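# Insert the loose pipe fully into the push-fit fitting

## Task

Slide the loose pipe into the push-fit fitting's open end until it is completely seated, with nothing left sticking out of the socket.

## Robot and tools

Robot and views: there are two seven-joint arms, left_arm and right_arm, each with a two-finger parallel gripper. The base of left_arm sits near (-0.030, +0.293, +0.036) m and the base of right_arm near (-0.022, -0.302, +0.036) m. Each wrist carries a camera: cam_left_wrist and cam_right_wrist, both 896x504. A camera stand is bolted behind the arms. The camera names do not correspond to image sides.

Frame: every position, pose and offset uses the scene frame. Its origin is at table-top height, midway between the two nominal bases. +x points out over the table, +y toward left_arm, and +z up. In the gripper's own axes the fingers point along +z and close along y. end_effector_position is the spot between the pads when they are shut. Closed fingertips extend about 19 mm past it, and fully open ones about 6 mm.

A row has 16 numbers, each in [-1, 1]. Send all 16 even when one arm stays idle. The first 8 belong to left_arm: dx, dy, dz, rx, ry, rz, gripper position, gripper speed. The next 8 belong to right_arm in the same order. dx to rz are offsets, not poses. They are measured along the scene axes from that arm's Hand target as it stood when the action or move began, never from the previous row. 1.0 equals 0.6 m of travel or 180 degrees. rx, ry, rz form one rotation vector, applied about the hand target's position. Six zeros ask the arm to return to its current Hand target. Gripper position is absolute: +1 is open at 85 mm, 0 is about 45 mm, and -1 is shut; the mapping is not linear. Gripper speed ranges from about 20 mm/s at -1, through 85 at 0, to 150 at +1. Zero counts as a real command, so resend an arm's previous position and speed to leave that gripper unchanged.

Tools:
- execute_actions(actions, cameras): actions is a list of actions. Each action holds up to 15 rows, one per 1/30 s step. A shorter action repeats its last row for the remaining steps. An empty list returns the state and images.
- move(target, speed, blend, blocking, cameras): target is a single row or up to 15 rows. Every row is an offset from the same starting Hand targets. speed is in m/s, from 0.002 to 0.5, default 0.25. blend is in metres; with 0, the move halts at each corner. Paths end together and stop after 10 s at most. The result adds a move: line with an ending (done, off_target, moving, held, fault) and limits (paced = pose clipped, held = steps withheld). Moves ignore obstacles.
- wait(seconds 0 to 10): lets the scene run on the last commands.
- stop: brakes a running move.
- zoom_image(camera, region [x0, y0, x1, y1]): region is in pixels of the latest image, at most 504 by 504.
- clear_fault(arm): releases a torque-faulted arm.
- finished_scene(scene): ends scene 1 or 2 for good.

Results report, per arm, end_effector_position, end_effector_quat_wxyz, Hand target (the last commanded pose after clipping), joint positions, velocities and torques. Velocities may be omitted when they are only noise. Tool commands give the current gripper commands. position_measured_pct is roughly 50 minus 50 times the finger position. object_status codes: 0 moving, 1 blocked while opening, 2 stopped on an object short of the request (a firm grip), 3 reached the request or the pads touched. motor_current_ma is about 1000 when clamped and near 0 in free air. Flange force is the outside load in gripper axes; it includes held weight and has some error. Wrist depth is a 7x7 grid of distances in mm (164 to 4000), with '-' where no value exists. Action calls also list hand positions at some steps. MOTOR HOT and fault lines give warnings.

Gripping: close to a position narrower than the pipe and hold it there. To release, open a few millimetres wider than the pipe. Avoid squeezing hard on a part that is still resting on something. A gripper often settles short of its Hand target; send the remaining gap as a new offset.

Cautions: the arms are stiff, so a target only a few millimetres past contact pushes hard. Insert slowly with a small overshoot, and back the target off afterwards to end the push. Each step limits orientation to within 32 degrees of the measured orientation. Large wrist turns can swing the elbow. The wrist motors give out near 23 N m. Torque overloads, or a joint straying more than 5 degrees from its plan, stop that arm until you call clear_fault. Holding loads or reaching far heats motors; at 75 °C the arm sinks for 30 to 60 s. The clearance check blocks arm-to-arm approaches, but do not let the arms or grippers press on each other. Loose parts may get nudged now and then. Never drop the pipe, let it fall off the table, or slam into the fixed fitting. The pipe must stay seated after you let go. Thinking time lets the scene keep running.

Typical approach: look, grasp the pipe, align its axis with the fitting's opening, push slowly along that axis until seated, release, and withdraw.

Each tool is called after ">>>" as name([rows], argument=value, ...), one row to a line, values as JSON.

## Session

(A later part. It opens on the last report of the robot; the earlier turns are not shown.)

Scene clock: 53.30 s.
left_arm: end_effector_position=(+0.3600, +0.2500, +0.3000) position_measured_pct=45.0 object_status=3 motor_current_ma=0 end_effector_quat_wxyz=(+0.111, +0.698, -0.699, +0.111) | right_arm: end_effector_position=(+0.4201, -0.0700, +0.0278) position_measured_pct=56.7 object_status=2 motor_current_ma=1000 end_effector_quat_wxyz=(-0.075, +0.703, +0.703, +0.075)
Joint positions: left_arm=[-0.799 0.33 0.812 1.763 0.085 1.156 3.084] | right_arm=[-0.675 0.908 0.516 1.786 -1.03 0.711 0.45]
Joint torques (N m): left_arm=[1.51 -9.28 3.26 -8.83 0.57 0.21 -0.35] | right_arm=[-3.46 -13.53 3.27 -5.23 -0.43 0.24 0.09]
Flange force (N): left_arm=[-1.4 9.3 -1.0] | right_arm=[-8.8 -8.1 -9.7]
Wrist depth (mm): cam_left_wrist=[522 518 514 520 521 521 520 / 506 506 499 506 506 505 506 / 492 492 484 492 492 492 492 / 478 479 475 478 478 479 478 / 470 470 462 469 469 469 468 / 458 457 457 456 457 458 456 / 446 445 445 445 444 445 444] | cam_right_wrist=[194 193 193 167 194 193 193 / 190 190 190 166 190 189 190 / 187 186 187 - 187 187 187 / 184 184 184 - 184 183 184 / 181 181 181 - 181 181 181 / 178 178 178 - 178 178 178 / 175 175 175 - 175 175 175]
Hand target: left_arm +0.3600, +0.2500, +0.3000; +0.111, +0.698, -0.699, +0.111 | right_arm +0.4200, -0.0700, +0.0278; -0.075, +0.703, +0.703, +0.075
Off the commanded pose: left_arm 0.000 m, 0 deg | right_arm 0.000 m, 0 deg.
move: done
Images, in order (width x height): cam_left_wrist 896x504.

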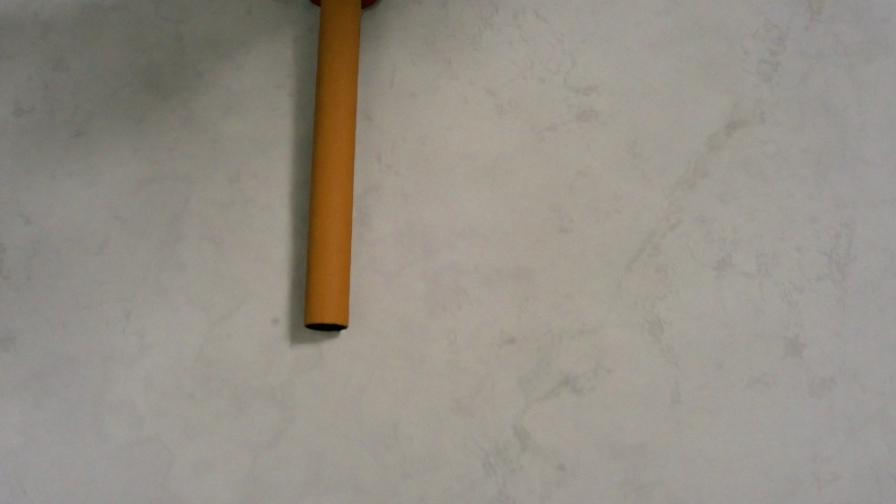

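>>> move(target=[0, 0, 0, 0, 0, 0, 0.1, -0.6, 0, 0, 0.00067, 0, 0, 0, -1.0, -1.0], speed=0.01)

>>> execute_actions([
  [[0,0,0,0,0,0,0.1,-0.6,0,0,0,0,0,0,0.0,-0.8]],
  [[0,0,0,0,0,0,0.1,-0.6,0,0,0,0,0,0,0.0,-0.8]],
], cameras=["all"])

Scene clock: 54.27 s.
left_arm: end_effector_position=(+0.3600, +0.2500, +0.3000) position_measured_pct=45.0 object_status=3 motor_current_ma=0 end_effector_quat_wxyz=(+0.111, +0.698, -0.699, +0.111) | right_arm: end_effector_position=(+0.4200, -0.0700, +0.0282) position_measured_pct=56.7 object_status=2 motor_current_ma=1000 end_effector_quat_wxyz=(-0.075, +0.703, +0.703, +0.075)
Joint positions: left_arm=[-0.799 0.33 0.812 1.763 0.085 1.156 3.084] | right_arm=[-0.675 0.908 0.516 1.786 -1.029 0.711 0.45]
Joint torques (N m): left_arm=[1.54 -9.24 3.29 -8.79 0.58 0.19 -0.3] | right_arm=[-2.39 -16.3 4.87 -6.25 -0.41 -0.13 -0.04]
Flange force (N): left_arm=[-1.5 9.5 -1.3] | right_arm=[-8.6 -9.4 -3.3]
Wrist depth (mm): cam_left_wrist=[524 518 515 522 521 522 521 / 507 506 499 507 506 506 505 / 493 492 484 492 492 492 492 / 479 478 475 478 479 478 478 / 469 469 463 469 468 469 469 / 458 457 457 456 456 456 457 / 446 445 445 446 445 444 445] | cam_right_wrist=[194 193 194 167 193 194 193 / 190 190 190 166 190 189 190 / 187 186 187 - 187 187 187 / 184 184 184 - 184 184 184 / 181 181 181 - 181 181 181 / 178 178 178 - 178 178 178 / 175 175 175 - 175 175 175]
Hand target: left_arm +0.3600, +0.2500, +0.3000; +0.111, +0.698, -0.699, +0.111 | right_arm +0.4200, -0.0700, +0.0282; -0.075, +0.703, +0.703, +0.075
Off the commanded pose: left_arm 0.000 m, 0 deg | right_arm 0.000 m, 0 deg.
move: done

Scene clock: 55.47 s.
left_arm: end_effector_position=(+0.3600, +0.2500, +0.3000) position_measured_pct=45.0 object_status=3 motor_current_ma=0 end_effector_quat_wxyz=(+0.111, +0.698, -0.699, +0.111) | right_arm: end_effector_position=(+0.4200, -0.0700, +0.0282) position_measured_pct=49.8 object_status=3 motor_current_ma=0 end_effector_quat_wxyz=(-0.075, +0.703, +0.703, +0.075)
Joint positions: left_arm=[-0.799 0.33 0.812 1.763 0.085 1.156 3.084] | right_arm=[-0.675 0.908 0.516 1.786 -1.029 0.711 0.45]
Joint torques (N m): left_arm=[1.55 -9.23 3.3 -8.77 0.58 0.21 -0.36] | right_arm=[-2.32 -17.6 5.01 -6.17 -0.38 0.18 0.06]
Wrist depth (mm): cam_left_wrist=[521 517 515 522 522 520 520 / 505 507 500 506 506 505 507 / 492 493 486 492 492 492 493 / 479 479 474 479 478 478 478 / 469 469 466 469 469 468 469 / 457 457 456 457 456 456 458 / 446 444 445 444 445 445 445] | cam_right_wrist=[193 193 193 167 193 194 194 / 190 190 190 166 190 189 190 / 187 186 187 - 187 187 187 / 184 184 184 - 184 184 184 / 181 181 181 - 181 181 181 / 178 178 178 - 178 178 178 / 175 175 175 - 175 175 175]
Hand target: left_arm +0.3600, +0.2500, +0.3000; +0.111, +0.698, -0.699, +0.111 | right_arm +0.4200, -0.0700, +0.0282; -0.075, +0.703, +0.703, +0.075
Off the commanded pose: left_arm 0.000 m, 0 deg | right_arm 0.000 m, 0 deg.
Step readings (end_effector_position of left_arm | right_arm):
0: (+0.3600, +0.2500, +0.3000) | (+0.4200, -0.0700, +0.0282)
1: (+0.3600, +0.2500, +0.3000) | (+0.4200, -0.0700, +0.0282)
2: (+0.3600, +0.2500, +0.3000) | (+0.4200, -0.0700, +0.0282)
4: (+0.3600, +0.2500, +0.3000) | (+0.4200, -0.0700, +0.0282)
8: (+0.3600, +0.2500, +0.3000) | (+0.4200, -0.0700, +0.0282)
15: (+0.3600, +0.2500, +0.3000) | (+0.4200, -0.0700, +0.0282)
16: (+0.3600, +0.2500, +0.3000) | (+0.4200, -0.0700, +0.0282)
17: (+0.3600, +0.2500, +0.3000) | (+0.4200, -0.0700, +0.0282)
19: (+0.3600, +0.2500, +0.3000) | (+0.4200, -0.0700, +0.0282)
23: (+0.3600, +0.2500, +0.3000) | (+0.4200, -0.0700, +0.0282)
30: (+0.3600, +0.2500, +0.3000) | (+0.4200, -0.0700, +0.0282)

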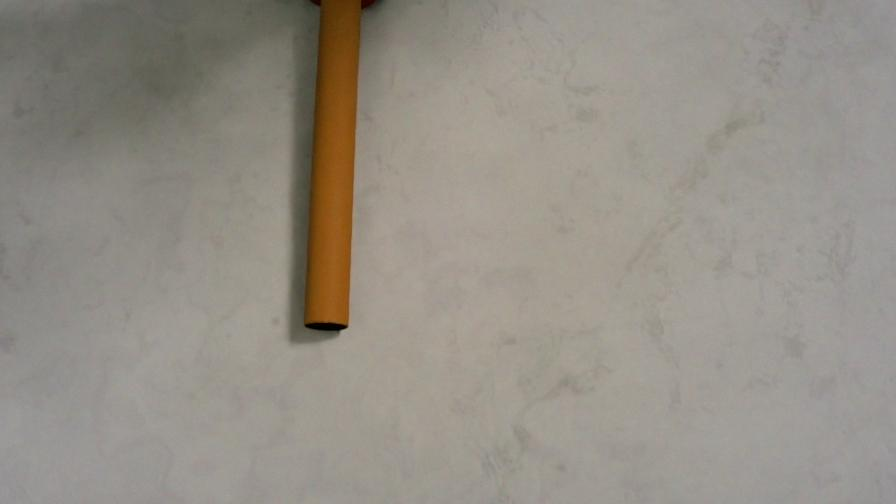

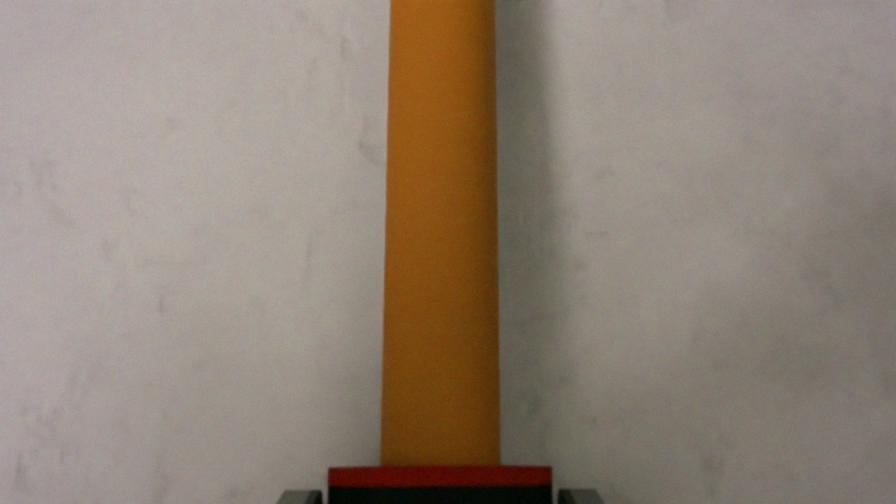

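>>> move(target=[0, 0, 0, 0, 0, 0, 0.1, -0.6, 0, -0.035, 0.163, 0, 0, 0, 0.5, 0.0], speed=0.1, cameras=["all"])

Scene clock: 57.07 s.
left_arm: end_effector_position=(+0.3600, +0.2500, +0.3000) position_measured_pct=45.0 object_status=3 motor_current_ma=0 end_effector_quat_wxyz=(+0.111, +0.698, -0.699, +0.111) | right_arm: end_effector_position=(+0.4200, -0.0910, +0.1260) position_measured_pct=25.1 object_status=3 motor_current_ma=0 end_effector_quat_wxyz=(-0.075, +0.703, +0.703, +0.075)
Joint positions: left_arm=[-0.799 0.33 0.812 1.763 0.085 1.156 3.084] | right_arm=[-0.724 0.73 0.657 1.768 -0.847 0.895 0.318]
Joint torques (N m): left_arm=[1.56 -9.28 3.33 -8.81 0.54 0.18 -0.35] | right_arm=[-2.33 -15.92 5.28 -7.68 -0.5 0.07 0.06]
Flange force (N): left_arm=[-1.5 9.4 -1.2] | right_arm=[-7.6 -6.0 1.1]
Wrist depth (mm): cam_left_wrist=[522 517 514 520 520 522 520 / 508 506 499 506 506 507 506 / 492 492 485 492 492 492 492 / 478 478 475 478 478 479 478 / 470 470 464 469 468 469 469 / 456 457 456 457 457 455 455 / 445 445 444 445 445 444 445] | cam_right_wrist=[298 298 298 276 299 299 299 / 293 293 293 270 293 292 294 / 287 287 288 263 289 289 288 / 283 283 283 257 283 284 284 / 278 279 278 252 279 279 279 / 274 275 273 237 275 275 274 / 270 270 269 232 270 270 269]
Hand target: left_arm +0.3600, +0.2500, +0.3000; +0.111, +0.698, -0.699, +0.111 | right_arm +0.4200, -0.0910, +0.1260; -0.075, +0.703, +0.703, +0.075
Off the commanded pose: left_arm 0.000 m, 0 deg | right_arm 0.000 m, 0 deg.
move: done

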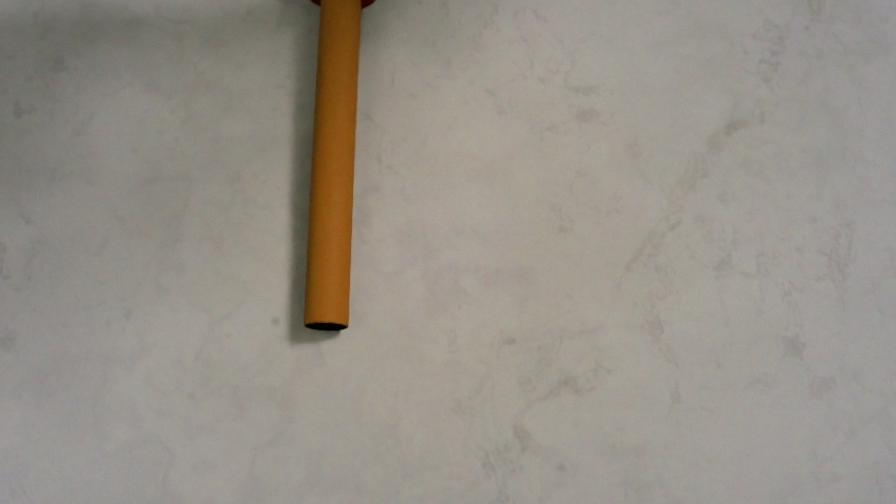

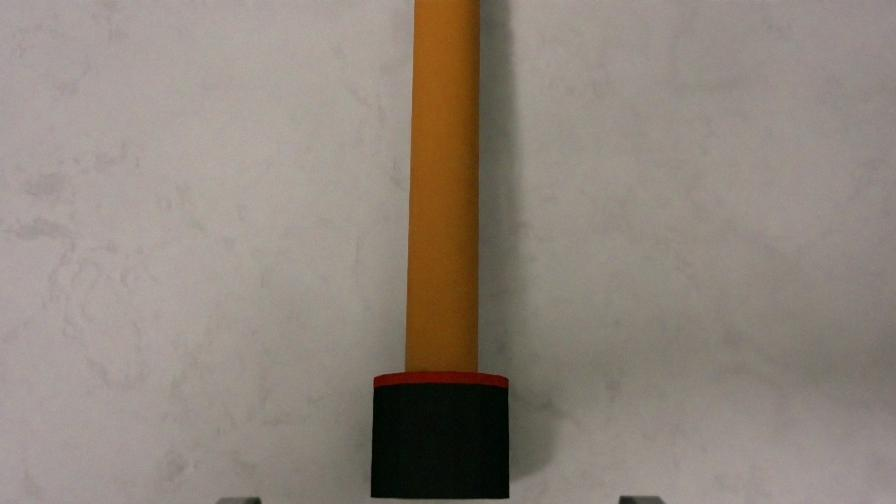

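>>> finished_scene(scene=2)

The scene is finished: the task was done.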